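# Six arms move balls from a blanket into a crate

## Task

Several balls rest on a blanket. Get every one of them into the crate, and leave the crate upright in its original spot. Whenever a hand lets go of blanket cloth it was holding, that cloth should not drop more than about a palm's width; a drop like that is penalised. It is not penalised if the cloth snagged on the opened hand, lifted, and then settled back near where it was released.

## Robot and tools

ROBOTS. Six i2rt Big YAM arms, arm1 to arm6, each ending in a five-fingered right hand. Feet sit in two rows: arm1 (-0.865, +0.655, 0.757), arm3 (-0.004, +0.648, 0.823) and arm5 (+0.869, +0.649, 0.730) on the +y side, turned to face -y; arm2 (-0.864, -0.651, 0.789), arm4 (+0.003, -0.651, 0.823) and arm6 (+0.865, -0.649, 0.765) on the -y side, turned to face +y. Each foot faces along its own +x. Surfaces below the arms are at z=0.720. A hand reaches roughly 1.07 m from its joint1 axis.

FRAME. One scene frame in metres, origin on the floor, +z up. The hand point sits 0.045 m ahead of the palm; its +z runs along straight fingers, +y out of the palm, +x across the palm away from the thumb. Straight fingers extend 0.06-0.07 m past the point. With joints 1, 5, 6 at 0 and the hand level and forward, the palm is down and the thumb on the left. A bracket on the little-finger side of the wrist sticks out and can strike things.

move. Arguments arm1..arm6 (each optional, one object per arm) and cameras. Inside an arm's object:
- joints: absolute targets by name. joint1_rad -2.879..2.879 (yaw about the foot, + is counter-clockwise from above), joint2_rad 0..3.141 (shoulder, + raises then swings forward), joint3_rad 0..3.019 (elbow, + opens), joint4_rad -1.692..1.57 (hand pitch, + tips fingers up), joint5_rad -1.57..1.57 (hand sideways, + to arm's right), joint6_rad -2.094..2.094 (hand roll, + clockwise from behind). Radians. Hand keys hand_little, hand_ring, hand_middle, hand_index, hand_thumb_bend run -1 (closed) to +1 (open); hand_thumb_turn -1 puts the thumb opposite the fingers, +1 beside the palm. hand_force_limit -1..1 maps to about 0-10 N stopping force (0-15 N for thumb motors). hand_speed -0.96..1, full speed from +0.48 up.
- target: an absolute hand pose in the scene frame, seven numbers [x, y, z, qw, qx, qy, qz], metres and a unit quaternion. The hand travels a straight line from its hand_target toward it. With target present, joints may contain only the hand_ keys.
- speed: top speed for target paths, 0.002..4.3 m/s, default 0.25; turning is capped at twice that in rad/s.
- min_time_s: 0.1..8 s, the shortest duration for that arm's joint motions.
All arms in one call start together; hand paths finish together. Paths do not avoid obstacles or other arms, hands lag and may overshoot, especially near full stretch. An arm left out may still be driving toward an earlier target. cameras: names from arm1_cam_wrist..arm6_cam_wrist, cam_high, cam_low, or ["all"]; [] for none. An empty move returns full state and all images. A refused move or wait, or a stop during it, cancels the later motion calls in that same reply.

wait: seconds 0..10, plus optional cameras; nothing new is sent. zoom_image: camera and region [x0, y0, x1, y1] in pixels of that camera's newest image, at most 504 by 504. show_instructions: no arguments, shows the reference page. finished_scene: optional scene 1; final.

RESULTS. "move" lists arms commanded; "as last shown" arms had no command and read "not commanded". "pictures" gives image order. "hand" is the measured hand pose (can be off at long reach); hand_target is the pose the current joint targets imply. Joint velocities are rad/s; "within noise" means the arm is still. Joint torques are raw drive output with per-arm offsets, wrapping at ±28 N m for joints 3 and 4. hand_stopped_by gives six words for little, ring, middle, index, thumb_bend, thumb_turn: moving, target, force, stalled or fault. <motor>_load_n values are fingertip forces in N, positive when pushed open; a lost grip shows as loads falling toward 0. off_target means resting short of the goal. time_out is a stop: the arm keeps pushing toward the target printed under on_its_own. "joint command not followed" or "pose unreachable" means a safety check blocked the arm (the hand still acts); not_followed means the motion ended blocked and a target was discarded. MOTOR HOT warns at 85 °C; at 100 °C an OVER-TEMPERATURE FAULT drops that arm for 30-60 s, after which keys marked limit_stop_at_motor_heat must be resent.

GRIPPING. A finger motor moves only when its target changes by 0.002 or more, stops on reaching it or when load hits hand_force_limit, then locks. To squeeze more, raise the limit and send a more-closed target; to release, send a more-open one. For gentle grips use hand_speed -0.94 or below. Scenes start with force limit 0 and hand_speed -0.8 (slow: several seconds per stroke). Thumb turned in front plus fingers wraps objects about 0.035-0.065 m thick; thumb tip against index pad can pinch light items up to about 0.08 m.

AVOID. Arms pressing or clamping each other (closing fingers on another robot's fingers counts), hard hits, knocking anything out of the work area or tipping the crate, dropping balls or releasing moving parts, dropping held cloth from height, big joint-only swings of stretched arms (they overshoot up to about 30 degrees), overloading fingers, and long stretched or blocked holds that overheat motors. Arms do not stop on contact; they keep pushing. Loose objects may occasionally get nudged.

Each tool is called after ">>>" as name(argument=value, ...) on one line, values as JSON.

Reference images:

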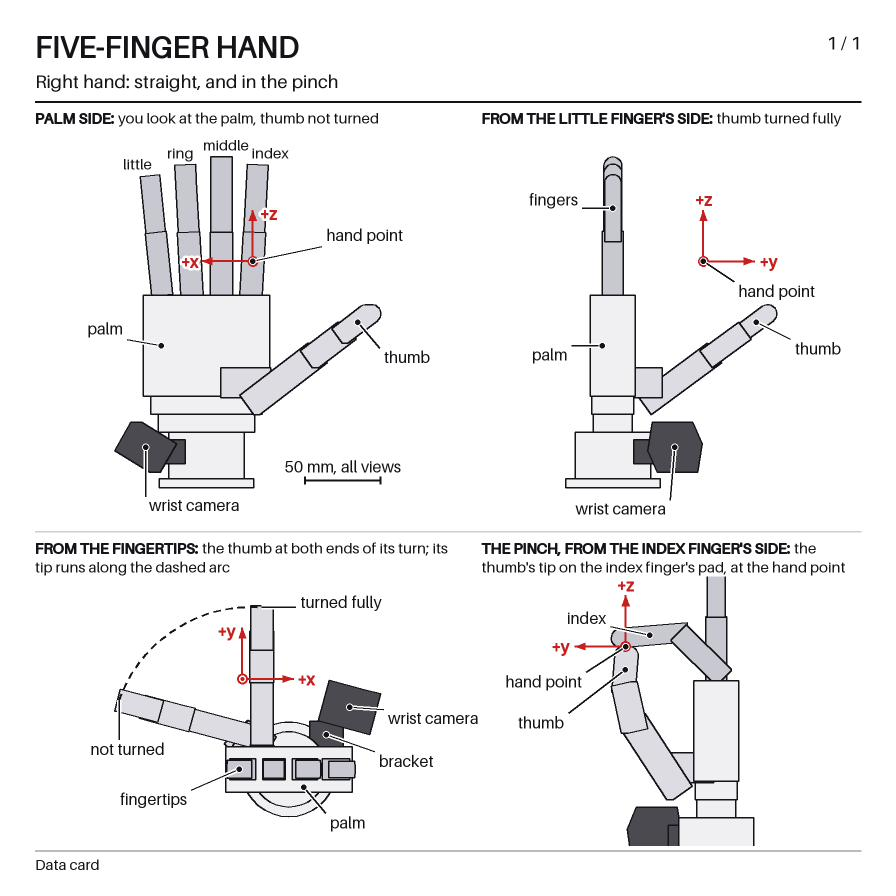

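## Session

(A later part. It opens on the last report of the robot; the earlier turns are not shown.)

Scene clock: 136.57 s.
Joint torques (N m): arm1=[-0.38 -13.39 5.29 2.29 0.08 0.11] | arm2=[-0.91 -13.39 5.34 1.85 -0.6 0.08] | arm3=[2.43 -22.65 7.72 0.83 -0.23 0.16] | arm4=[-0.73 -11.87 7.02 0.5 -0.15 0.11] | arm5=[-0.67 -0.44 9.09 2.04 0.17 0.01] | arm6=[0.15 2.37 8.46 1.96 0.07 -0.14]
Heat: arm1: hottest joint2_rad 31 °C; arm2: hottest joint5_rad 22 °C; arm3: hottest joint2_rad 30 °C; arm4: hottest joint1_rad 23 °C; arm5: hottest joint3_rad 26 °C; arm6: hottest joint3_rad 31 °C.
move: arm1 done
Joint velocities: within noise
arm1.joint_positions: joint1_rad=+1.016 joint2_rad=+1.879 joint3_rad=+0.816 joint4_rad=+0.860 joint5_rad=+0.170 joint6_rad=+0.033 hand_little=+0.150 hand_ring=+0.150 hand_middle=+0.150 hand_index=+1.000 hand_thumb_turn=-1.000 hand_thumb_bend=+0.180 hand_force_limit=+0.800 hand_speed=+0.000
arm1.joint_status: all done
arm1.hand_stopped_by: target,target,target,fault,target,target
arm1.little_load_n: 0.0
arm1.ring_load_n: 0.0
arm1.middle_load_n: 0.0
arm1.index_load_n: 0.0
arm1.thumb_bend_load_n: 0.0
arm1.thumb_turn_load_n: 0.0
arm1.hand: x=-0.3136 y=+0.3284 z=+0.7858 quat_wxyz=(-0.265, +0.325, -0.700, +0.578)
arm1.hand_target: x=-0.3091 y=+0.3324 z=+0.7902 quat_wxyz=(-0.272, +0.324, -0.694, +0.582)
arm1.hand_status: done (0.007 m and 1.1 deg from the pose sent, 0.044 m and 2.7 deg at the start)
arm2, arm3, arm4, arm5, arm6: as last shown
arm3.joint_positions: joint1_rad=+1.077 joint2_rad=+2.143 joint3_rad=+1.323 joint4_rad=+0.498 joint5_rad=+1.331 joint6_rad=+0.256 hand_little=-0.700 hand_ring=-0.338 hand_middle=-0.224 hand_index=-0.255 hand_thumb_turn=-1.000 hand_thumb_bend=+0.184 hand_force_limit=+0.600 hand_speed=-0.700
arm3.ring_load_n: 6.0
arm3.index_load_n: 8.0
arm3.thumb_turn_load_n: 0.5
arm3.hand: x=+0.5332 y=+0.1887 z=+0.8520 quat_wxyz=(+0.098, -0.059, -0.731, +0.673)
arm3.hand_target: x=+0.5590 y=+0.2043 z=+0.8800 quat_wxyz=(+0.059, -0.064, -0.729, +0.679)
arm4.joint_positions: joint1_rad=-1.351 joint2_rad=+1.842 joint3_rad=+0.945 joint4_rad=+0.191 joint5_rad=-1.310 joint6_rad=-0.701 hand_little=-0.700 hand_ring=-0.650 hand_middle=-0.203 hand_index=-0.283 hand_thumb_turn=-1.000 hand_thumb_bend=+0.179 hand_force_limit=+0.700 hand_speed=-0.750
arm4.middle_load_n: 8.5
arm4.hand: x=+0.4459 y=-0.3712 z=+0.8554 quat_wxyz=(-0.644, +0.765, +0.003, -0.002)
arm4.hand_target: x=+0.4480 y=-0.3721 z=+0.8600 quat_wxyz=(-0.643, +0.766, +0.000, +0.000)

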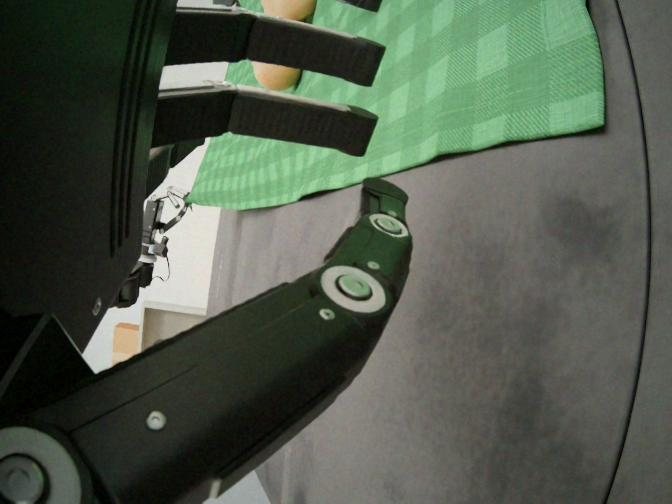

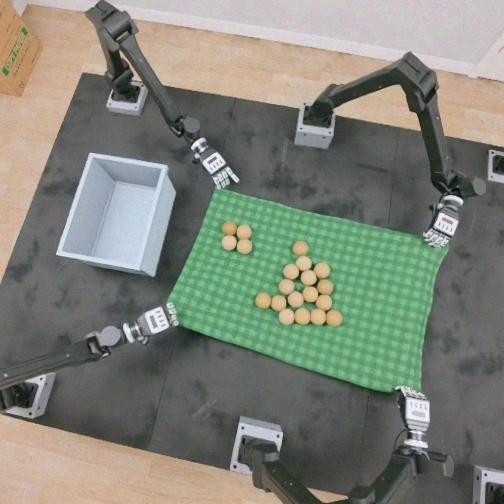

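>>> move(arm1={"target": [-0.34, 0.3065, 0.785, 0.2717, -0.3238, 0.6943, -0.5825], "speed": 0.15}, cameras=["arm1_cam_wrist"])

>>> move(arm1={"target": [-0.34, 0.3065, 0.70, 0.2717, -0.3238, 0.6943, -0.5825], "speed": 0.08}, cameras=["arm1_cam_wrist"])

Scene clock: 138.13 s.
Joint torques (N m): arm1=[-1.67 -13.45 4.68 2.3 -0.06 0] | arm2=[-0.97 -13.57 5.38 1.85 -0.6 0.08] | arm3=[2.96 -23.3 7.6 0.87 -0.22 0.14] | arm4=[-0.32 -11.58 7.19 0.49 -0.16 0.11] | arm5=[-0.21 -0.85 8.98 1.91 0.13 -0.06] | arm6=[0.21 2.43 8.46 1.96 0.06 -0.15]
Heat: arm1: hottest joint2_rad 31 °C; arm2: hottest joint5_rad 22 °C; arm3: hottest joint2_rad 30 °C; arm4: hottest joint1_rad 23 °C; arm5: hottest joint3_rad 26 °C; arm6: hottest joint3_rad 31 °C.
move: arm1 done
Joint velocities: within noise
arm1.joint_positions: joint1_rad=+0.947 joint2_rad=+1.879 joint3_rad=+0.786 joint4_rad=+0.894 joint5_rad=+0.090 joint6_rad=+0.027 hand_little=+0.150 hand_ring=+0.150 hand_middle=+0.150 hand_index=+1.000 hand_thumb_turn=-1.000 hand_thumb_bend=+0.180 hand_force_limit=+0.800 hand_speed=+0.000
arm1.joint_status: not commanded
arm1.hand_stopped_by: target,target,target,fault,target,target
arm1.little_load_n: -0.5
arm1.ring_load_n: 0.0
arm1.middle_load_n: 0.0
arm1.index_load_n: 0.0
arm1.thumb_bend_load_n: 0.0
arm1.thumb_turn_load_n: 0.0
arm1.hand: x=-0.3371 y=+0.3100 z=+0.7812 quat_wxyz=(-0.272, +0.325, -0.699, +0.576)
arm1.hand_target: x=-0.3400 y=+0.3064 z=+0.7851 quat_wxyz=(-0.272, +0.324, -0.694, +0.583)
arm1.hand_status: done (0.006 m and 1.0 deg from the pose sent, 0.034 m and 1.1 deg at the start)
arm2, arm3, arm4, arm5, arm6: as last shown
arm2.thumb_bend_load_n: 9.0
arm3.ring_load_n: 6.5
arm3.thumb_bend_load_n: 13.0
arm3.thumb_turn_load_n: 0.0
arm4.middle_load_n: 8.0
arm5.thumb_turn_load_n: 0.5

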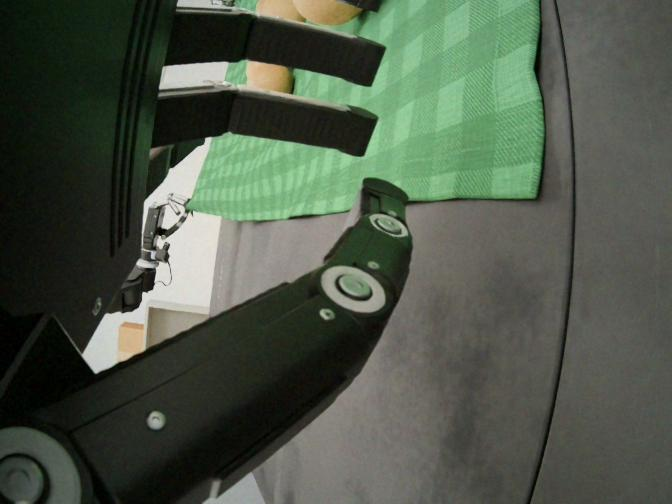

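Scene clock: 139.83 s.
Joint torques (N m): arm1=[-1.49 -10.05 4.55 0.9 -0.06 0] | arm2=[-0.97 -13.51 5.33 1.85 -0.6 0.09] | arm3=[2.43 -22.01 7.61 0.87 -0.23 0.16] | arm4=[-0.67 -12.16 6.95 0.57 -0.19 0.12] | arm5=[-0.38 -0.32 8.94 1.96 0.12 -0.04] | arm6=[0.15 2.37 8.46 1.98 0.06 -0.15]
Heat: arm1: hottest joint2_rad 31 °C; arm2: hottest joint5_rad 22 °C; arm3: hottest joint2_rad 30 °C; arm4: hottest joint1_rad 23 °C; arm5: hottest joint3_rad 26 °C; arm6: hottest joint3_rad 31 °C.
move: arm1 off_target
Joint velocities: within noise
arm1.joint_positions: joint1_rad=+0.947 joint2_rad=+2.073 joint3_rad=+0.794 joint4_rad=+1.155 joint5_rad=+0.090 joint6_rad=+0.027 hand_little=+0.150 hand_ring=+0.150 hand_middle=+0.150 hand_index=+1.000 hand_thumb_turn=-1.000 hand_thumb_bend=+0.180 hand_force_limit=+0.800 hand_speed=+0.000
arm1.joint_status: not commanded
arm1.hand_stopped_by: target,target,target,fault,target,target
arm1.little_load_n: 0.0
arm1.ring_load_n: 0.0
arm1.middle_load_n: 2.0
arm1.index_load_n: 0.0
arm1.thumb_bend_load_n: 0.0
arm1.thumb_turn_load_n: -0.5
arm1.hand: x=-0.3336 y=+0.3074 z=+0.7331 quat_wxyz=(-0.287, +0.313, -0.678, +0.600)
arm1.hand_target: x=-0.3414 y=+0.3075 z=+0.7012 quat_wxyz=(-0.272, +0.324, -0.694, +0.582)
arm1.hand_status: off_target (0.034 m and 3.5 deg from the pose sent, 0.081 m and 1.0 deg at the start)
arm2, arm3, arm4, arm5, arm6: as last shown
arm3.index_load_n: 7.5
arm5.thumb_turn_load_n: 0.0

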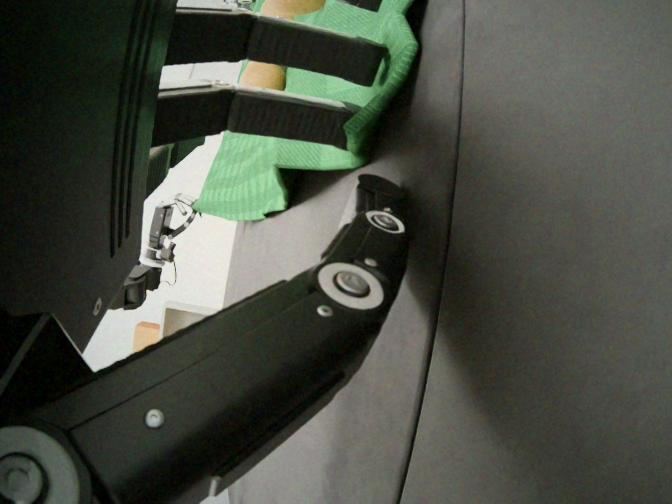

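>>> move(arm1={"target": [-0.341, 0.2865, 0.785, 0.2717, -0.3238, 0.6943, -0.5825], "speed": 0.15}, cameras=["arm1_cam_wrist"])

>>> move(arm1={"target": [-0.341, 0.2865, 0.70, 0.2717, -0.3238, 0.6943, -0.5825], "speed": 0.08}, cameras=["arm1_cam_wrist"])

Scene clock: 141.77 s.
Joint torques (N m): arm1=[-1.44 -14.92 6.28 1.4 -0.07 0.01] | arm2=[-0.85 -13.45 5.35 1.85 -0.6 0.08] | arm3=[2.73 -23.06 7.61 1.14 -0.27 0.17] | arm4=[0.21 -11.93 7.08 0.43 -0.18 0.13] | arm5=[-0.97 -0.32 8.92 2.25 0.14 0.02] | arm6=[0.21 2.37 8.47 1.99 0.06 -0.15]
Heat: arm1: hottest joint2_rad 31 °C; arm2: hottest joint5_rad 22 °C; arm3: hottest joint2_rad 30 °C; arm4: hottest joint1_rad 23 °C; arm5: hottest joint3_rad 26 °C; arm6: hottest joint3_rad 31 °C.
move: arm1 off_target
Joint velocities: within noise
arm1.joint_positions: joint1_rad=+0.916 joint2_rad=+1.910 joint3_rad=+0.794 joint4_rad=+0.902 joint5_rad=+0.053 joint6_rad=+0.020 hand_little=+0.150 hand_ring=+0.150 hand_middle=+0.150 hand_index=+1.000 hand_thumb_turn=-1.000 hand_thumb_bend=+0.180 hand_force_limit=+0.800 hand_speed=+0.000
arm1.joint_status: not commanded
arm1.hand_stopped_by: target,target,target,fault,target,target
arm1.little_load_n: 0.0
arm1.ring_load_n: 0.0
arm1.middle_load_n: 0.0
arm1.index_load_n: 0.0
arm1.thumb_bend_load_n: 0.0
arm1.thumb_turn_load_n: 0.0
arm1.hand: x=-0.3443 y=+0.2987 z=+0.7675 quat_wxyz=(-0.271, +0.329, -0.703, +0.569)
arm1.hand_target: x=-0.3413 y=+0.2867 z=+0.7850 quat_wxyz=(-0.272, +0.324, -0.694, +0.583)
arm1.hand_status: off_target (0.022 m and 1.9 deg from the pose sent, 0.057 m and 3.5 deg at the start)
arm2, arm3, arm4, arm5, arm6: as last shown
arm2.thumb_bend_load_n: 9.5
arm3.thumb_bend_load_n: 12.5
arm4.thumb_bend_load_n: 14.0
arm5.thumb_bend_load_n: 0.5

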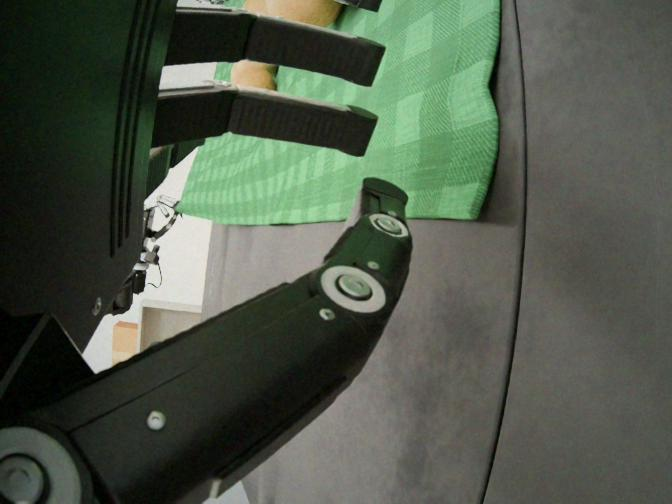

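Scene clock: 143.43 s.
Joint torques (N m): arm1=[-1.96 -10.29 4.74 0.96 -0.06 0.01] | arm2=[-0.97 -13.45 5.34 1.85 -0.61 0.09] | arm3=[2.2 -22.53 7.65 0.76 -0.21 0.1] | arm4=[-0.03 -11.52 7.02 0.64 -0.16 0.12] | arm5=[-0.5 -0.85 8.84 2.06 0.2 -0.05] | arm6=[0.09 2.32 8.46 1.98 0.07 -0.15]
Heat: arm1: hottest joint2_rad 31 °C; arm2: hottest joint5_rad 22 °C; arm3: hottest joint2_rad 30 °C; arm4: hottest joint1_rad 23 °C; arm5: hottest joint3_rad 26 °C; arm6: hottest joint3_rad 31 °C.
move: arm1 off_target
Joint velocities: within noise
arm1.joint_positions: joint1_rad=+0.916 joint2_rad=+2.082 joint3_rad=+0.824 joint4_rad=+1.133 joint5_rad=+0.053 joint6_rad=+0.020 hand_little=+0.150 hand_ring=+0.150 hand_middle=+0.150 hand_index=+1.000 hand_thumb_turn=-1.000 hand_thumb_bend=+0.180 hand_force_limit=+0.800 hand_speed=+0.000
arm1.joint_status: not commanded
arm1.hand_stopped_by: target,target,target,fault,target,target
arm1.little_load_n: 0.0
arm1.ring_load_n: 0.0
arm1.middle_load_n: 2.0
arm1.index_load_n: 0.0
arm1.thumb_bend_load_n: 0.0
arm1.thumb_turn_load_n: 0.0
arm1.hand: x=-0.3329 y=+0.2903 z=+0.7332 quat_wxyz=(-0.288, +0.316, -0.677, +0.599)
arm1.hand_target: x=-0.3424 y=+0.2877 z=+0.7011 quat_wxyz=(-0.272, +0.324, -0.694, +0.582)
arm1.hand_status: off_target (0.034 m and 3.5 deg from the pose sent, 0.069 m and 1.9 deg at the start)
arm2, arm3, arm4, arm5, arm6: as last shown
arm4.thumb_bend_load_n: 14.5
arm5.index_load_n: -0.5
arm5.thumb_bend_load_n: 0.0

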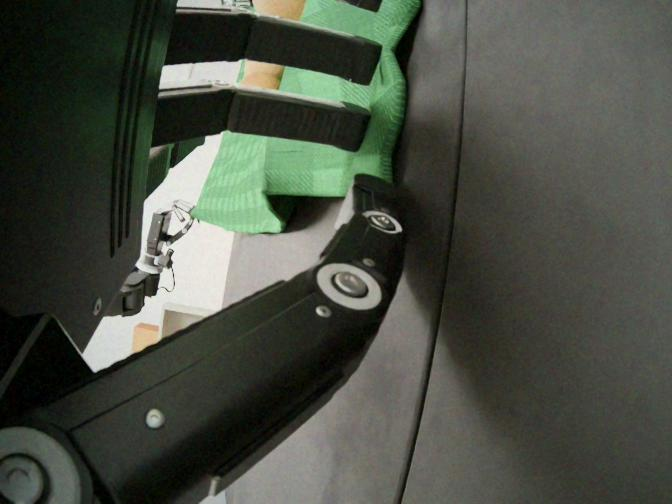

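>>> move(arm1={"joints": {"hand_speed": -0.7, "hand_force_limit": 0.4, "hand_middle": -0.5, "hand_ring": -0.5, "hand_little": -0.5}}, cameras=["arm1_cam_wrist"])

Scene clock: 144.90 s.
Joint torques (N m): arm1=[-1.96 -10.52 3.73 0.75 -0.07 0] | arm2=[-0.91 -13.39 5.34 1.85 -0.6 0.09] | arm3=[2.49 -22.24 7.65 0.81 -0.24 0.2] | arm4=[-0.56 -11.81 6.97 0.57 -0.19 0.12] | arm5=[-0.26 -0.85 8.87 2.18 0.14 -0.04] | arm6=[0.21 2.37 8.46 1.98 0.06 -0.15]
Heat: arm1: hottest joint2_rad 31 °C; arm2: hottest joint2_rad 22 °C; arm3: hottest joint2_rad 30 °C; arm4: hottest joint1_rad 23 °C; arm5: hottest joint3_rad 26 °C; arm6: hottest joint3_rad 31 °C.
move: arm1 off_target
Joint velocities: within noise
arm1.joint_positions: joint1_rad=+0.916 joint2_rad=+2.083 joint3_rad=+0.840 joint4_rad=+1.136 joint5_rad=+0.053 joint6_rad=+0.020 hand_little=-0.500 hand_ring=-0.500 hand_middle=-0.178 hand_index=+1.000 hand_thumb_turn=-1.000 hand_thumb_bend=+0.180 hand_force_limit=+0.400 hand_speed=-0.700
arm1.joint_status: hand_middle off_target (ended at -0.178, target -0.500); the others done
arm1.hand_stopped_by: target,target,force,fault,target,target
arm1.little_load_n: 0.0
arm1.ring_load_n: 0.5
arm1.middle_load_n: 6.5
arm1.index_load_n: 0.0
arm1.thumb_bend_load_n: 2.0
arm1.thumb_turn_load_n: -0.5
arm1.hand: x=-0.3273 y=+0.2862 z=+0.7390 quat_wxyz=(-0.291, +0.313, -0.672, +0.605)
arm1.hand_target: x=-0.3424 y=+0.2877 z=+0.7011 quat_wxyz=(-0.272, +0.324, -0.694, +0.582)
arm1.hand_status: not commanded
arm2, arm3, arm4, arm5, arm6: as last shown
arm2.thumb_turn_load_n: -1.5
arm3.ring_load_n: 6.0
arm4.index_load_n: 16.5
arm5.index_load_n: 0.0

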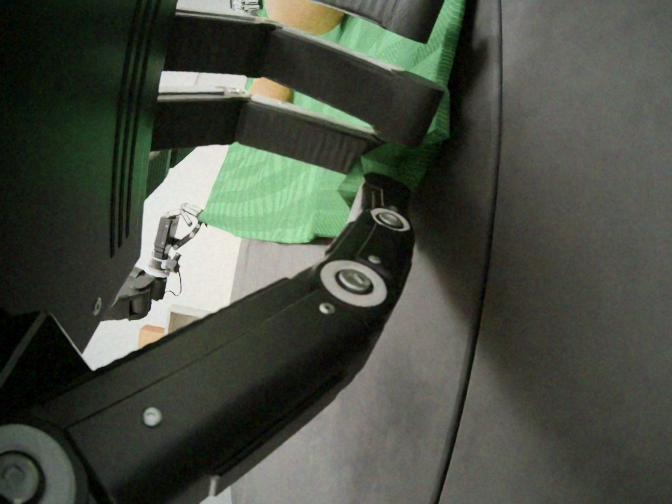

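>>> move(arm1={"joints": {"hand_speed": -0.75, "hand_force_limit": 0.7, "hand_middle": -0.6, "hand_ring": -0.6, "hand_little": -0.6}})

>>> move(arm1={"joints": {"hand_speed": -0.82, "hand_force_limit": 0.2, "hand_thumb_bend": 0.0}}, cameras=["arm1_cam_wrist"])

Scene clock: 145.87 s.
Joint torques (N m): arm1=[-1.96 -10.58 3.7 0.75 -0.07 0.01] | arm2=[-0.91 -13.45 5.35 1.84 -0.6 0.08] | arm3=[2.49 -22.77 7.75 0.75 -0.24 0.18] | arm4=[-0.56 -11.81 6.98 0.44 -0.15 0.12] | arm5=[-0.03 -0.67 8.85 2.11 0.2 -0.06] | arm6=[0.15 2.43 8.44 1.98 0.07 -0.14]
Heat: arm1: hottest joint2_rad 31 °C; arm2: hottest joint2_rad 22 °C; arm3: hottest joint2_rad 30 °C; arm4: hottest joint1_rad 23 °C; arm5: hottest joint3_rad 26 °C; arm6: hottest joint3_rad 31 °C.
move: arm1 off_target
Joint velocities: within noise
arm1.joint_positions: joint1_rad=+0.916 joint2_rad=+2.083 joint3_rad=+0.840 joint4_rad=+1.137 joint5_rad=+0.053 joint6_rad=+0.020 hand_little=-0.600 hand_ring=-0.600 hand_middle=-0.195 hand_index=+1.000 hand_thumb_turn=-1.000 hand_thumb_bend=+0.181 hand_force_limit=+0.700 hand_speed=-0.750
arm1.joint_status: hand_middle off_target (ended at -0.195, target -0.600); the others done
arm1.hand_stopped_by: target,target,force,fault,target,target
arm1.little_load_n: 0.0
arm1.ring_load_n: 0.0
arm1.middle_load_n: 11.0
arm1.index_load_n: 0.0
arm1.thumb_bend_load_n: 3.0
arm1.thumb_turn_load_n: -1.0
arm1.hand: x=-0.3273 y=+0.2861 z=+0.7391 quat_wxyz=(-0.291, +0.313, -0.672, +0.605)
arm1.hand_target: x=-0.3424 y=+0.2877 z=+0.7012 quat_wxyz=(-0.272, +0.324, -0.694, +0.582)
arm1.hand_status: not commanded
arm2, arm3, arm4: as last shown
arm2.thumb_turn_load_n: -1.0
arm3.ring_load_n: 6.5
arm4.index_load_n: 17.0
arm5.joint_positions: joint1_rad=+0.604 joint2_rad=+0.644 joint3_rad=+1.399 joint4_rad=-1.284 joint5_rad=+0.224 joint6_rad=-1.133 hand_little=+1.000 hand_ring=+1.000 hand_middle=+1.000 hand_index=+1.000 hand_thumb_turn=+1.000 hand_thumb_bend=+1.000 hand_force_limit=+0.000 hand_speed=-0.800
arm5.joint_status: not commanded
arm5.hand_stopped_by: target,target,target,target,target,target
arm5.little_load_n: 0.0
arm5.ring_load_n: 0.0
arm5.middle_load_n: 0.0
arm5.index_load_n: 0.0
arm5.thumb_bend_load_n: 0.0
arm5.thumb_turn_load_n: 0.0
arm5.hand: x=+0.9361 y=+0.4097 z=+1.2275 quat_wxyz=(+0.230, +0.622, -0.602, +0.444)
arm5.hand_target: x=+0.9359 y=+0.4103 z=+1.2387 quat_wxyz=(+0.233, +0.616, -0.599, +0.456)
arm5.hand_status: not commanded
arm6.joint_positions: joint1_rad=-0.520 joint2_rad=+0.632 joint3_rad=+1.396 joint4_rad=-1.150 joint5_rad=-0.089 joint6_rad=-1.255 hand_little=+1.000 hand_ring=+1.000 hand_middle=+1.000 hand_index=+1.000 hand_thumb_turn=+1.000 hand_thumb_bend=+1.000 hand_force_limit=+0.000 hand_speed=-0.800
arm6.joint_status: not commanded
arm6.hand_stopped_by: target,target,target,target,target,target
arm6.little_load_n: 0.0
arm6.ring_load_n: 0.0
arm6.middle_load_n: 0.0
arm6.index_load_n: 0.0
arm6.thumb_bend_load_n: 0.0
arm6.thumb_turn_load_n: -0.5
arm6.hand: x=+1.0202 y=-0.4301 z=+1.2913 quat_wxyz=(-0.383, +0.762, +0.327, +0.406)
arm6.hand_target: x=+1.0195 y=-0.4313 z=+1.3032 quat_wxyz=(-0.389, +0.755, +0.325, +0.415)
arm6.hand_status: not commanded
pictures: none

Scene clock: 146.80 s.
Joint torques (N m): arm1=[-1.85 -10.52 3.73 0.72 -0.07 0.01] | arm2=[-0.97 -13.57 5.35 1.84 -0.6 0.09] | arm3=[2.2 -22.53 7.75 0.85 -0.22 0.16] | arm4=[-1.14 -12.63 7.04 0.54 -0.21 0.12] | arm5=[-0.79 -0.73 8.91 2.04 0.17 -0.03] | arm6=[0.15 2.37 8.46 1.96 0.07 -0.15]
Heat: arm1: hottest joint2_rad 31 °C; arm2: hottest joint2_rad 22 °C; arm3: hottest joint2_rad 30 °C; arm4: hottest joint1_rad 23 °C; arm5: hottest joint3_rad 26 °C; arm6: hottest joint3_rad 31 °C.
move: arm1 off_target
Joint velocities: within noise
arm1.joint_positions: joint1_rad=+0.916 joint2_rad=+2.083 joint3_rad=+0.840 joint4_rad=+1.137 joint5_rad=+0.053 joint6_rad=+0.020 hand_little=-0.600 hand_ring=-0.600 hand_middle=-0.195 hand_index=+1.000 hand_thumb_turn=-1.000 hand_thumb_bend=+0.126 hand_force_limit=+0.200 hand_speed=-0.820
arm1.joint_status: hand_thumb_bend off_target (ended at +0.126, target +0.000); the others done
arm1.hand_stopped_by: target,target,force,fault,force,target
arm1.little_load_n: 0.0
arm1.ring_load_n: 0.0
arm1.middle_load_n: 13.5
arm1.index_load_n: 0.0
arm1.thumb_bend_load_n: 9.0
arm1.thumb_turn_load_n: 0.0
arm1.hand: x=-0.3273 y=+0.2861 z=+0.7391 quat_wxyz=(-0.291, +0.313, -0.672, +0.605)
arm1.hand_target: x=-0.3424 y=+0.2877 z=+0.7012 quat_wxyz=(-0.272, +0.324, -0.694, +0.582)
arm1.hand_status: not commanded
arm2.joint_positions: joint1_rad=-0.913 joint2_rad=+1.747 joint3_rad=+0.757 joint4_rad=+0.814 joint5_rad=+0.032 joint6_rad=-0.019 hand_little=-0.700 hand_ring=-0.600 hand_middle=-0.226 hand_index=-0.260 hand_thumb_turn=-1.000 hand_thumb_bend=+0.082 hand_force_limit=+0.200 hand_speed=-0.800
arm2.joint_status: not commanded
arm2.hand_stopped_by: target,target,force,force,force,target
arm2.little_load_n: 0.0
arm2.ring_load_n: 0.0
arm2.middle_load_n: 13.0
arm2.index_load_n: 11.0
arm2.thumb_bend_load_n: 9.5
arm2.thumb_turn_load_n: -1.0
arm2.hand: x=-0.3870 y=-0.2555 z=+0.8495 quat_wxyz=(-0.568, +0.687, -0.346, +0.293)
arm2.hand_target: x=-0.3919 y=-0.2501 z=+0.8598 quat_wxyz=(-0.575, +0.686, -0.342, +0.287)
arm2.hand_status: not commanded
arm3.joint_positions: joint1_rad=+1.077 joint2_rad=+2.143 joint3_rad=+1.323 joint4_rad=+0.498 joint5_rad=+1.331 joint6_rad=+0.256 hand_little=-0.700 hand_ring=-0.338 hand_middle=-0.224 hand_index=-0.255 hand_thumb_turn=-1.000 hand_thumb_bend=+0.184 hand_force_limit=+0.600 hand_speed=-0.700
arm3.joint_status: not commanded
arm3.hand_stopped_by: target,force,force,force,target,target
arm3.little_load_n: 0.0
arm3.ring_load_n: 6.5
arm3.middle_load_n: 9.0
arm3.index_load_n: 7.5
arm3.thumb_bend_load_n: 12.5
arm3.thumb_turn_load_n: 0.0
arm3.hand: x=+0.5332 y=+0.1887 z=+0.8520 quat_wxyz=(+0.098, -0.059, -0.731, +0.673)
arm3.hand_target: x=+0.5590 y=+0.2043 z=+0.8800 quat_wxyz=(+0.059, -0.064, -0.729, +0.679)
arm3.hand_status: not commanded
arm4.joint_positions: joint1_rad=-1.351 joint2_rad=+1.842 joint3_rad=+0.945 joint4_rad=+0.191 joint5_rad=-1.310 joint6_rad=-0.701 hand_little=-0.700 hand_ring=-0.650 hand_middle=-0.203 hand_index=-0.283 hand_thumb_turn=-1.000 hand_thumb_bend=+0.179 hand_force_limit=+0.700 hand_speed=-0.750
arm4.joint_status: not commanded
arm4.hand_stopped_by: target,target,force,force,force,target
arm4.little_load_n: 0.0
arm4.ring_load_n: 0.0
arm4.middle_load_n: 8.0
arm4.index_load_n: 17.0
arm4.thumb_bend_load_n: 14.0
arm4.thumb_turn_load_n: 0.0
arm4.hand: x=+0.4459 y=-0.3712 z=+0.8554 quat_wxyz=(-0.644, +0.765, +0.003, -0.002)
arm4.hand_target: x=+0.4480 y=-0.3721 z=+0.8600 quat_wxyz=(-0.643, +0.766, +0.000, +0.000)
arm4.hand_status: not commanded
arm5, arm6: as last shown
arm6.thumb_turn_load_n: 0.0

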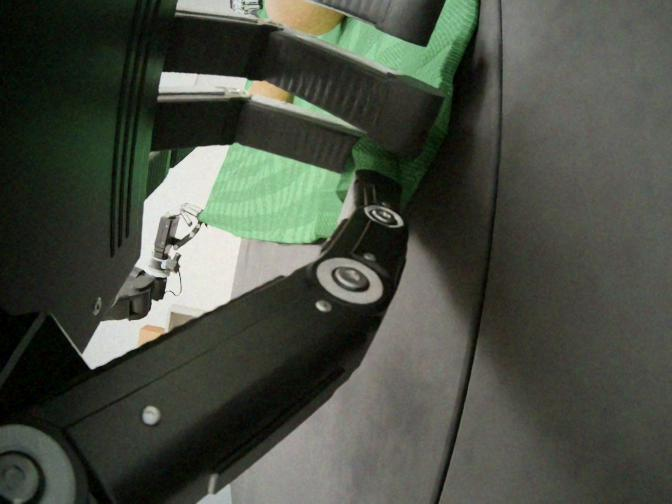

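>>> move(arm1={"target": [-0.34, 0.295, 0.80, 0.2717, -0.3238, 0.6943, -0.5825], "speed": 0.06}, cameras=["arm1_cam_wrist", "cam_high"])

Scene clock: 149.33 s.
Joint torques (N m): arm1=[-0.79 -15.33 4.41 1.32 0.02 0.04] | arm2=[-0.97 -13.51 5.38 1.85 -0.6 0.08] | arm3=[2.43 -22.59 7.73 0.65 -0.22 0.13] | arm4=[-0.26 -11.75 7.2 0.61 -0.17 0.06] | arm5=[-0.03 -0.97 8.91 2.1 0.18 0] | arm6=[0.21 2.32 8.44 1.96 0.06 -0.14]
Heat: arm1: hottest joint2_rad 31 °C; arm2: hottest joint2_rad 22 °C; arm3: hottest joint2_rad 30 °C; arm4: hottest joint2_rad 24 °C; arm5: hottest joint3_rad 26 °C; arm6: hottest joint3_rad 31 °C.
move: arm1 done
Joint velocities: within noise
arm1.joint_positions: joint1_rad=+0.916 joint2_rad=+1.871 joint3_rad=+0.814 joint4_rad=+0.869 joint5_rad=+0.067 joint6_rad=+0.020 hand_little=-0.600 hand_ring=-0.600 hand_middle=-0.195 hand_index=+1.000 hand_thumb_turn=-1.000 hand_thumb_bend=+0.126 hand_force_limit=+0.200 hand_speed=-0.820
arm1.joint_status: not commanded
arm1.hand_stopped_by: target,target,force,fault,force,target
arm1.little_load_n: 0.0
arm1.ring_load_n: 0.0
arm1.middle_load_n: 15.0
arm1.index_load_n: 0.0
arm1.thumb_bend_load_n: 9.0
arm1.thumb_turn_load_n: -0.5
arm1.hand: x=-0.3379 y=+0.2908 z=+0.7917 quat_wxyz=(-0.271, +0.322, -0.697, +0.580)
arm1.hand_target: x=-0.3400 y=+0.2948 z=+0.7997 quat_wxyz=(-0.272, +0.324, -0.694, +0.582)
arm1.hand_status: done (0.010 m and 0.5 deg from the pose sent, 0.063 m and 4.4 deg at the start)
arm2, arm3, arm4, arm5, arm6: as last shown
arm4.thumb_bend_load_n: 14.5
arm5.thumb_bend_load_n: -0.5

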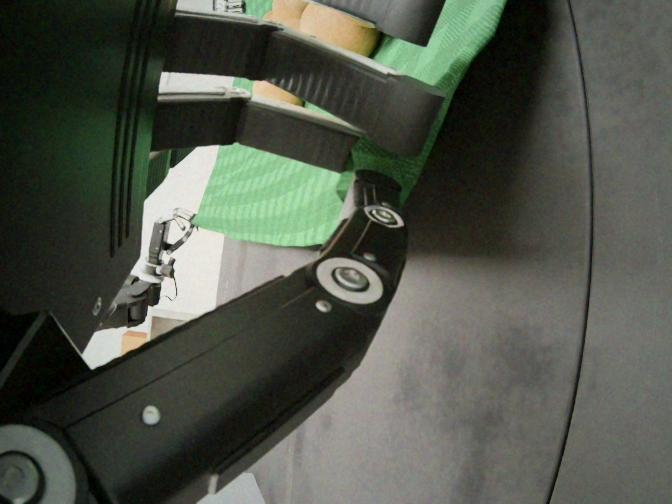

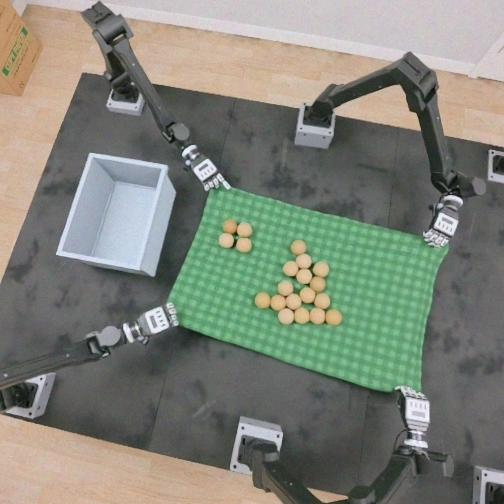

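>>> move(arm1={"target": [-0.335, 0.30, 0.88, 0.2717, -0.3238, 0.6943, -0.5825], "speed": 0.08}, cameras=["arm1_cam_wrist", "cam_high", "cam_low"])

Scene clock: 151.23 s.
Joint torques (N m): arm1=[0.26 -14.74 8.32 1.18 0.02 0.07] | arm2=[-0.97 -13.51 5.35 1.85 -0.52 0.08] | arm3=[2.43 -22.3 7.75 0.94 -0.21 0.13] | arm4=[-1.26 -11.52 7.16 0.64 -0.19 0.08] | arm5=[-0.26 -1.2 8.81 2.14 0.14 -0.06] | arm6=[0.15 2.32 8.46 1.95 0.06 -0.15]
Heat: arm1: hottest joint2_rad 31 °C; arm2: hottest joint2_rad 22 °C; arm3: hottest joint2_rad 30 °C; arm4: hottest joint2_rad 24 °C; arm5: hottest joint3_rad 26 °C; arm6: hottest joint3_rad 31 °C.
move: arm1 off_target
Joint velocities: within noise
arm1.joint_positions: joint1_rad=+0.918 joint2_rad=+1.681 joint3_rad=+0.814 joint4_rad=+0.636 joint5_rad=+0.081 joint6_rad=+0.020 hand_little=-0.600 hand_ring=-0.600 hand_middle=-0.195 hand_index=+1.000 hand_thumb_turn=-1.000 hand_thumb_bend=+0.126 hand_force_limit=+0.200 hand_speed=-0.820
arm1.joint_status: not commanded
arm1.hand_stopped_by: target,target,force,fault,force,target
arm1.little_load_n: 0.0
arm1.ring_load_n: 0.0
arm1.middle_load_n: 19.5
arm1.index_load_n: 0.0
arm1.thumb_bend_load_n: 9.0
arm1.thumb_turn_load_n: 0.0
arm1.hand: x=-0.3493 y=+0.2980 z=+0.8497 quat_wxyz=(-0.259, +0.325, -0.710, +0.568)
arm1.hand_target: x=-0.3356 y=+0.3005 z=+0.8800 quat_wxyz=(-0.272, +0.324, -0.694, +0.582)
arm1.hand_status: off_target (0.034 m and 2.9 deg from the pose sent, 0.089 m and 0.5 deg at the start)
arm2, arm3, arm4, arm5, arm6: as last shown
arm2.joint_positions: joint1_rad=-0.913 joint2_rad=+1.747 joint3_rad=+0.757 joint4_rad=+0.814 joint5_rad=+0.030 joint6_rad=-0.019 hand_little=-0.700 hand_ring=-0.600 hand_middle=-0.226 hand_index=-0.260 hand_thumb_turn=-1.000 hand_thumb_bend=+0.082 hand_force_limit=+0.200 hand_speed=-0.800
arm2.index_load_n: 10.5
arm2.hand: x=-0.3873 y=-0.2552 z=+0.8495 quat_wxyz=(-0.568, +0.687, -0.346, +0.292)
arm3.joint_positions: joint1_rad=+1.077 joint2_rad=+2.143 joint3_rad=+1.319 joint4_rad=+0.496 joint5_rad=+1.331 joint6_rad=+0.256 hand_little=-0.700 hand_ring=-0.338 hand_middle=-0.224 hand_index=-0.255 hand_thumb_turn=-1.000 hand_thumb_bend=+0.184 hand_force_limit=+0.600 hand_speed=-0.700
arm3.thumb_turn_load_n: -0.5
arm3.hand: x=+0.5318 y=+0.1894 z=+0.8503 quat_wxyz=(+0.100, -0.058, -0.732, +0.672)
arm3.hand_target: x=+0.5589 y=+0.2043 z=+0.8799 quat_wxyz=(+0.059, -0.064, -0.729, +0.679)
arm4.joint_positions: joint1_rad=-1.343 joint2_rad=+1.842 joint3_rad=+0.945 joint4_rad=+0.186 joint5_rad=-1.310 joint6_rad=-0.698 hand_little=-0.700 hand_ring=-0.650 hand_middle=-0.203 hand_index=-0.283 hand_thumb_turn=-1.000 hand_thumb_bend=+0.179 hand_force_limit=+0.700 hand_speed=-0.750
arm4.middle_load_n: 8.5
arm4.index_load_n: 17.5
arm4.thumb_bend_load_n: 14.0
arm4.hand: x=+0.4428 y=-0.3679 z=+0.8552 quat_wxyz=(-0.644, +0.765, +0.003, -0.008)
arm5.thumb_bend_load_n: 0.0

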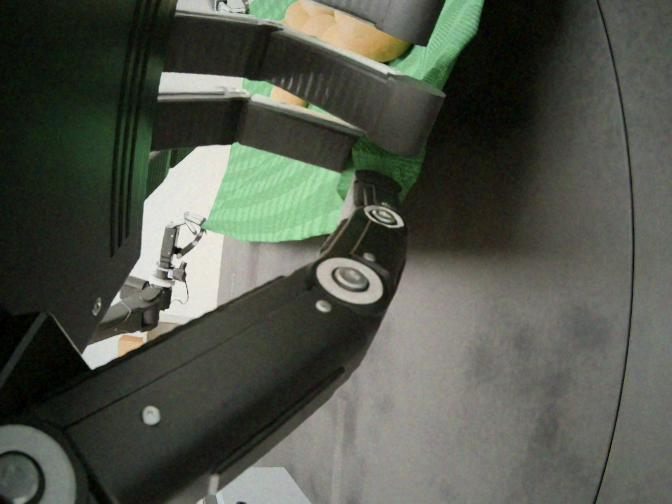

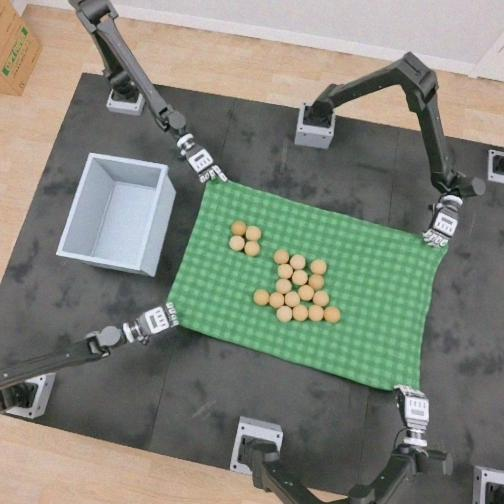

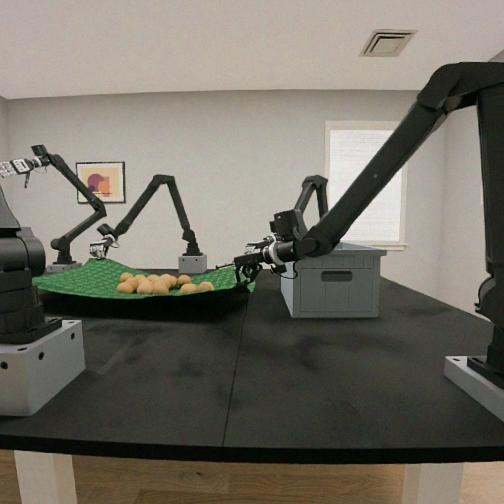

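>>> move(arm1={"target": [-0.338, 0.293, 1.02, 0.2717, -0.3238, 0.6943, -0.5825], "speed": 0.1}, arm2={"target": [-0.395, -0.245, 1.01, 0.5752, -0.6856, 0.3418, -0.2868], "speed": 0.1}, arm3={"target": [0.485, 0.22, 1.03, -0.0594, 0.0637, 0.7285, -0.6793], "speed": 0.1}, arm4={"target": [0.385, -0.335, 1.01, 0.6428, -0.7661, 0, 0], "speed": 0.1}, cameras=["arm1_cam_wrist", "arm2_cam_wrist", "arm3_cam_wrist", "arm4_cam_wrist", "cam_high", "cam_low"])

Scene clock: 154.37 s.
Joint torques (N m): arm1=[-1.14 -13.39 12.07 1.36 -0.22 0.06] | arm2=[-0.38 -12.69 10.11 1.94 -0.32 0.11] | arm3=[1.73 -18.78 9.43 0.85 -0.24 0.19] | arm4=[-0.73 -9.47 10.07 0.87 -0.02 0.17] | arm5=[-0.62 -0.56 8.92 2.06 0.14 -0.04] | arm6=[0.15 2.37 8.46 1.96 0.06 -0.15]
Heat: arm1: hottest joint2_rad 31 °C; arm2: hottest joint2_rad 22 °C; arm3: hottest joint2_rad 30 °C; arm4: hottest joint2_rad 24 °C; arm5: hottest joint3_rad 26 °C; arm6: hottest joint3_rad 32 °C.
move: arm1 off_target; arm2 off_target; arm3 off_target; arm4 done
Joint velocities: within noise
arm1.joint_positions: joint1_rad=+0.919 joint2_rad=+1.449 joint3_rad=+0.964 joint4_rad=+0.222 joint5_rad=+0.071 joint6_rad=+0.017 hand_little=-0.600 hand_ring=-0.600 hand_middle=-0.195 hand_index=+1.000 hand_thumb_turn=-1.000 hand_thumb_bend=+0.126 hand_force_limit=+0.200 hand_speed=-0.820
arm1.joint_status: not commanded
arm1.hand_stopped_by: target,target,force,fault,force,target
arm1.little_load_n: 0.0
arm1.ring_load_n: 0.0
arm1.middle_load_n: 15.5
arm1.index_load_n: 0.0
arm1.thumb_bend_load_n: 9.0
arm1.thumb_turn_load_n: 0.0
arm1.hand: x=-0.3494 y=+0.3013 z=+0.9701 quat_wxyz=(-0.256, +0.334, -0.717, +0.556)
arm1.hand_target: x=-0.3402 y=+0.2945 z=+1.0199 quat_wxyz=(-0.272, +0.324, -0.694, +0.583)
arm1.hand_status: off_target (0.052 m and 4.6 deg from the pose sent, 0.171 m and 2.9 deg at the start)
arm2.joint_positions: joint1_rad=-0.901 joint2_rad=+1.443 joint3_rad=+0.863 joint4_rad=+0.351 joint5_rad=+0.043 joint6_rad=-0.019 hand_little=-0.700 hand_ring=-0.600 hand_middle=-0.226 hand_index=-0.260 hand_thumb_turn=-1.000 hand_thumb_bend=+0.082 hand_force_limit=+0.200 hand_speed=-0.800
arm2.joint_status: not commanded
arm2.hand_stopped_by: target,target,force,force,force,target
arm2.little_load_n: 0.0
arm2.ring_load_n: 0.0
arm2.middle_load_n: 13.5
arm2.index_load_n: 11.0
arm2.thumb_bend_load_n: 9.5
arm2.thumb_turn_load_n: -1.0
arm2.hand: x=-0.3961 y=-0.2588 z=+0.9701 quat_wxyz=(-0.549, +0.702, -0.352, +0.285)
arm2.hand_target: x=-0.3960 y=-0.2460 z=+1.0098 quat_wxyz=(-0.575, +0.686, -0.342, +0.287)
arm2.hand_status: off_target (0.042 m and 3.7 deg from the pose sent, 0.161 m and 1.1 deg at the start)
arm3.joint_positions: joint1_rad=+1.052 joint2_rad=+1.742 joint3_rad=+1.159 joint4_rad=+0.281 joint5_rad=+1.304 joint6_rad=+0.226 hand_little=-0.700 hand_ring=-0.338 hand_middle=-0.224 hand_index=-0.255 hand_thumb_turn=-1.000 hand_thumb_bend=+0.184 hand_force_limit=+0.600 hand_speed=-0.700
arm3.joint_status: not commanded
arm3.hand_stopped_by: target,force,force,force,target,target
arm3.little_load_n: 0.0
arm3.ring_load_n: 7.0
arm3.middle_load_n: 8.5
arm3.index_load_n: 7.5
arm3.thumb_bend_load_n: 12.5
arm3.thumb_turn_load_n: 0.0
arm3.hand: x=+0.4628 y=+0.2077 z=+1.0021 quat_wxyz=(+0.100, -0.056, -0.733, +0.671)
arm3.hand_target: x=+0.4838 y=+0.2204 z=+1.0300 quat_wxyz=(+0.059, -0.064, -0.729, +0.679)
arm3.hand_status: off_target (0.038 m and 4.8 deg from the pose sent, 0.188 m and 4.7 deg at the start)
arm4.joint_positions: joint1_rad=-1.237 joint2_rad=+1.443 joint3_rad=+0.888 joint4_rad=+0.037 joint5_rad=-1.217 joint6_rad=-0.497 hand_little=-0.700 hand_ring=-0.650 hand_middle=-0.203 hand_index=-0.283 hand_thumb_turn=-1.000 hand_thumb_bend=+0.179 hand_force_limit=+0.700 hand_speed=-0.750
arm4.joint_status: not commanded
arm4.hand_stopped_by: target,target,force,force,force,target
arm4.little_load_n: 0.0
arm4.ring_load_n: 0.0
arm4.middle_load_n: 7.5
arm4.index_load_n: 17.5
arm4.thumb_bend_load_n: 14.5
arm4.thumb_turn_load_n: 0.0
arm4.hand: x=+0.3814 y=-0.3351 z=+1.0015 quat_wxyz=(-0.642, +0.766, +0.002, -0.005)
arm4.hand_target: x=+0.3849 y=-0.3350 z=+1.0100 quat_wxyz=(-0.643, +0.766, +0.000, +0.000)
arm4.hand_status: done (0.009 m and 0.6 deg from the pose sent, 0.168 m and 1.0 deg at the start)
arm5, arm6: as last shown

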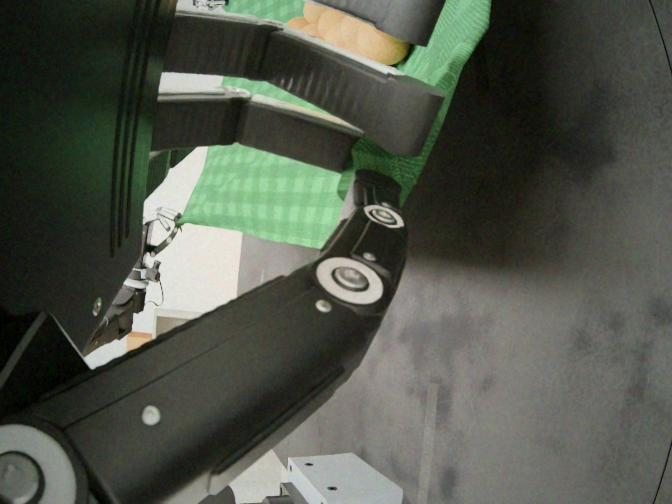

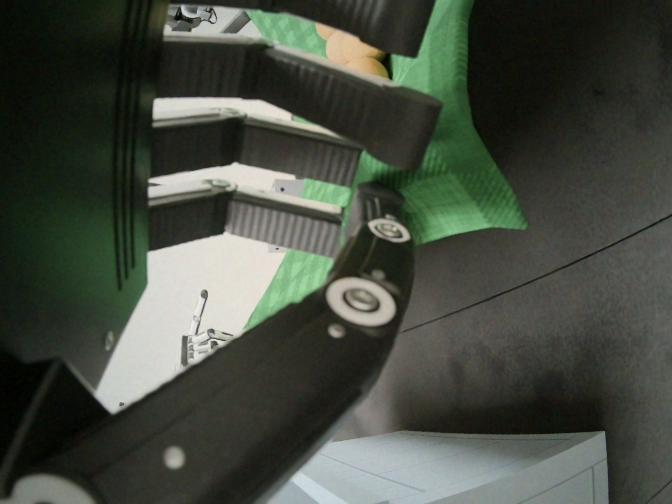

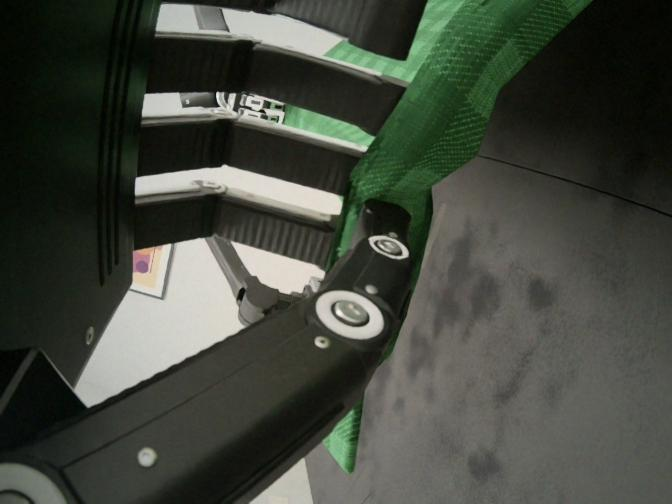

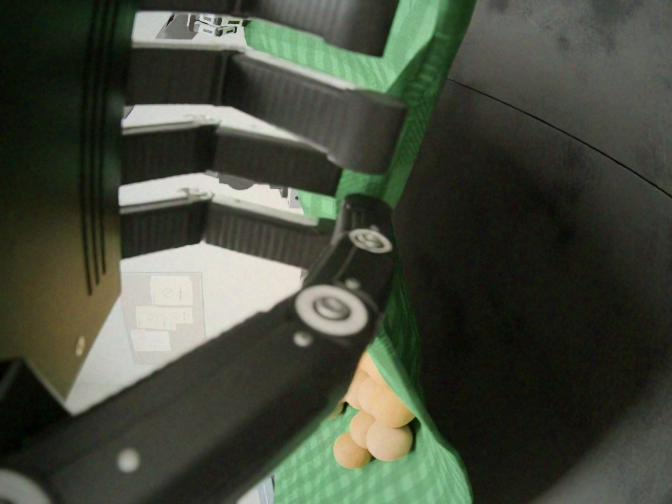

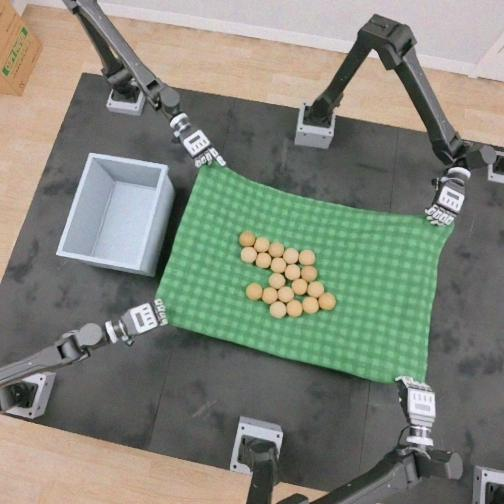

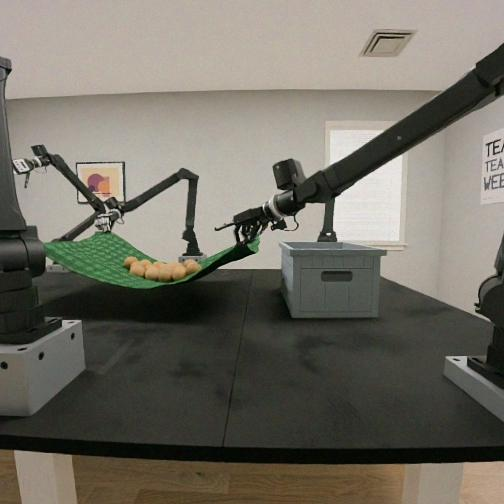

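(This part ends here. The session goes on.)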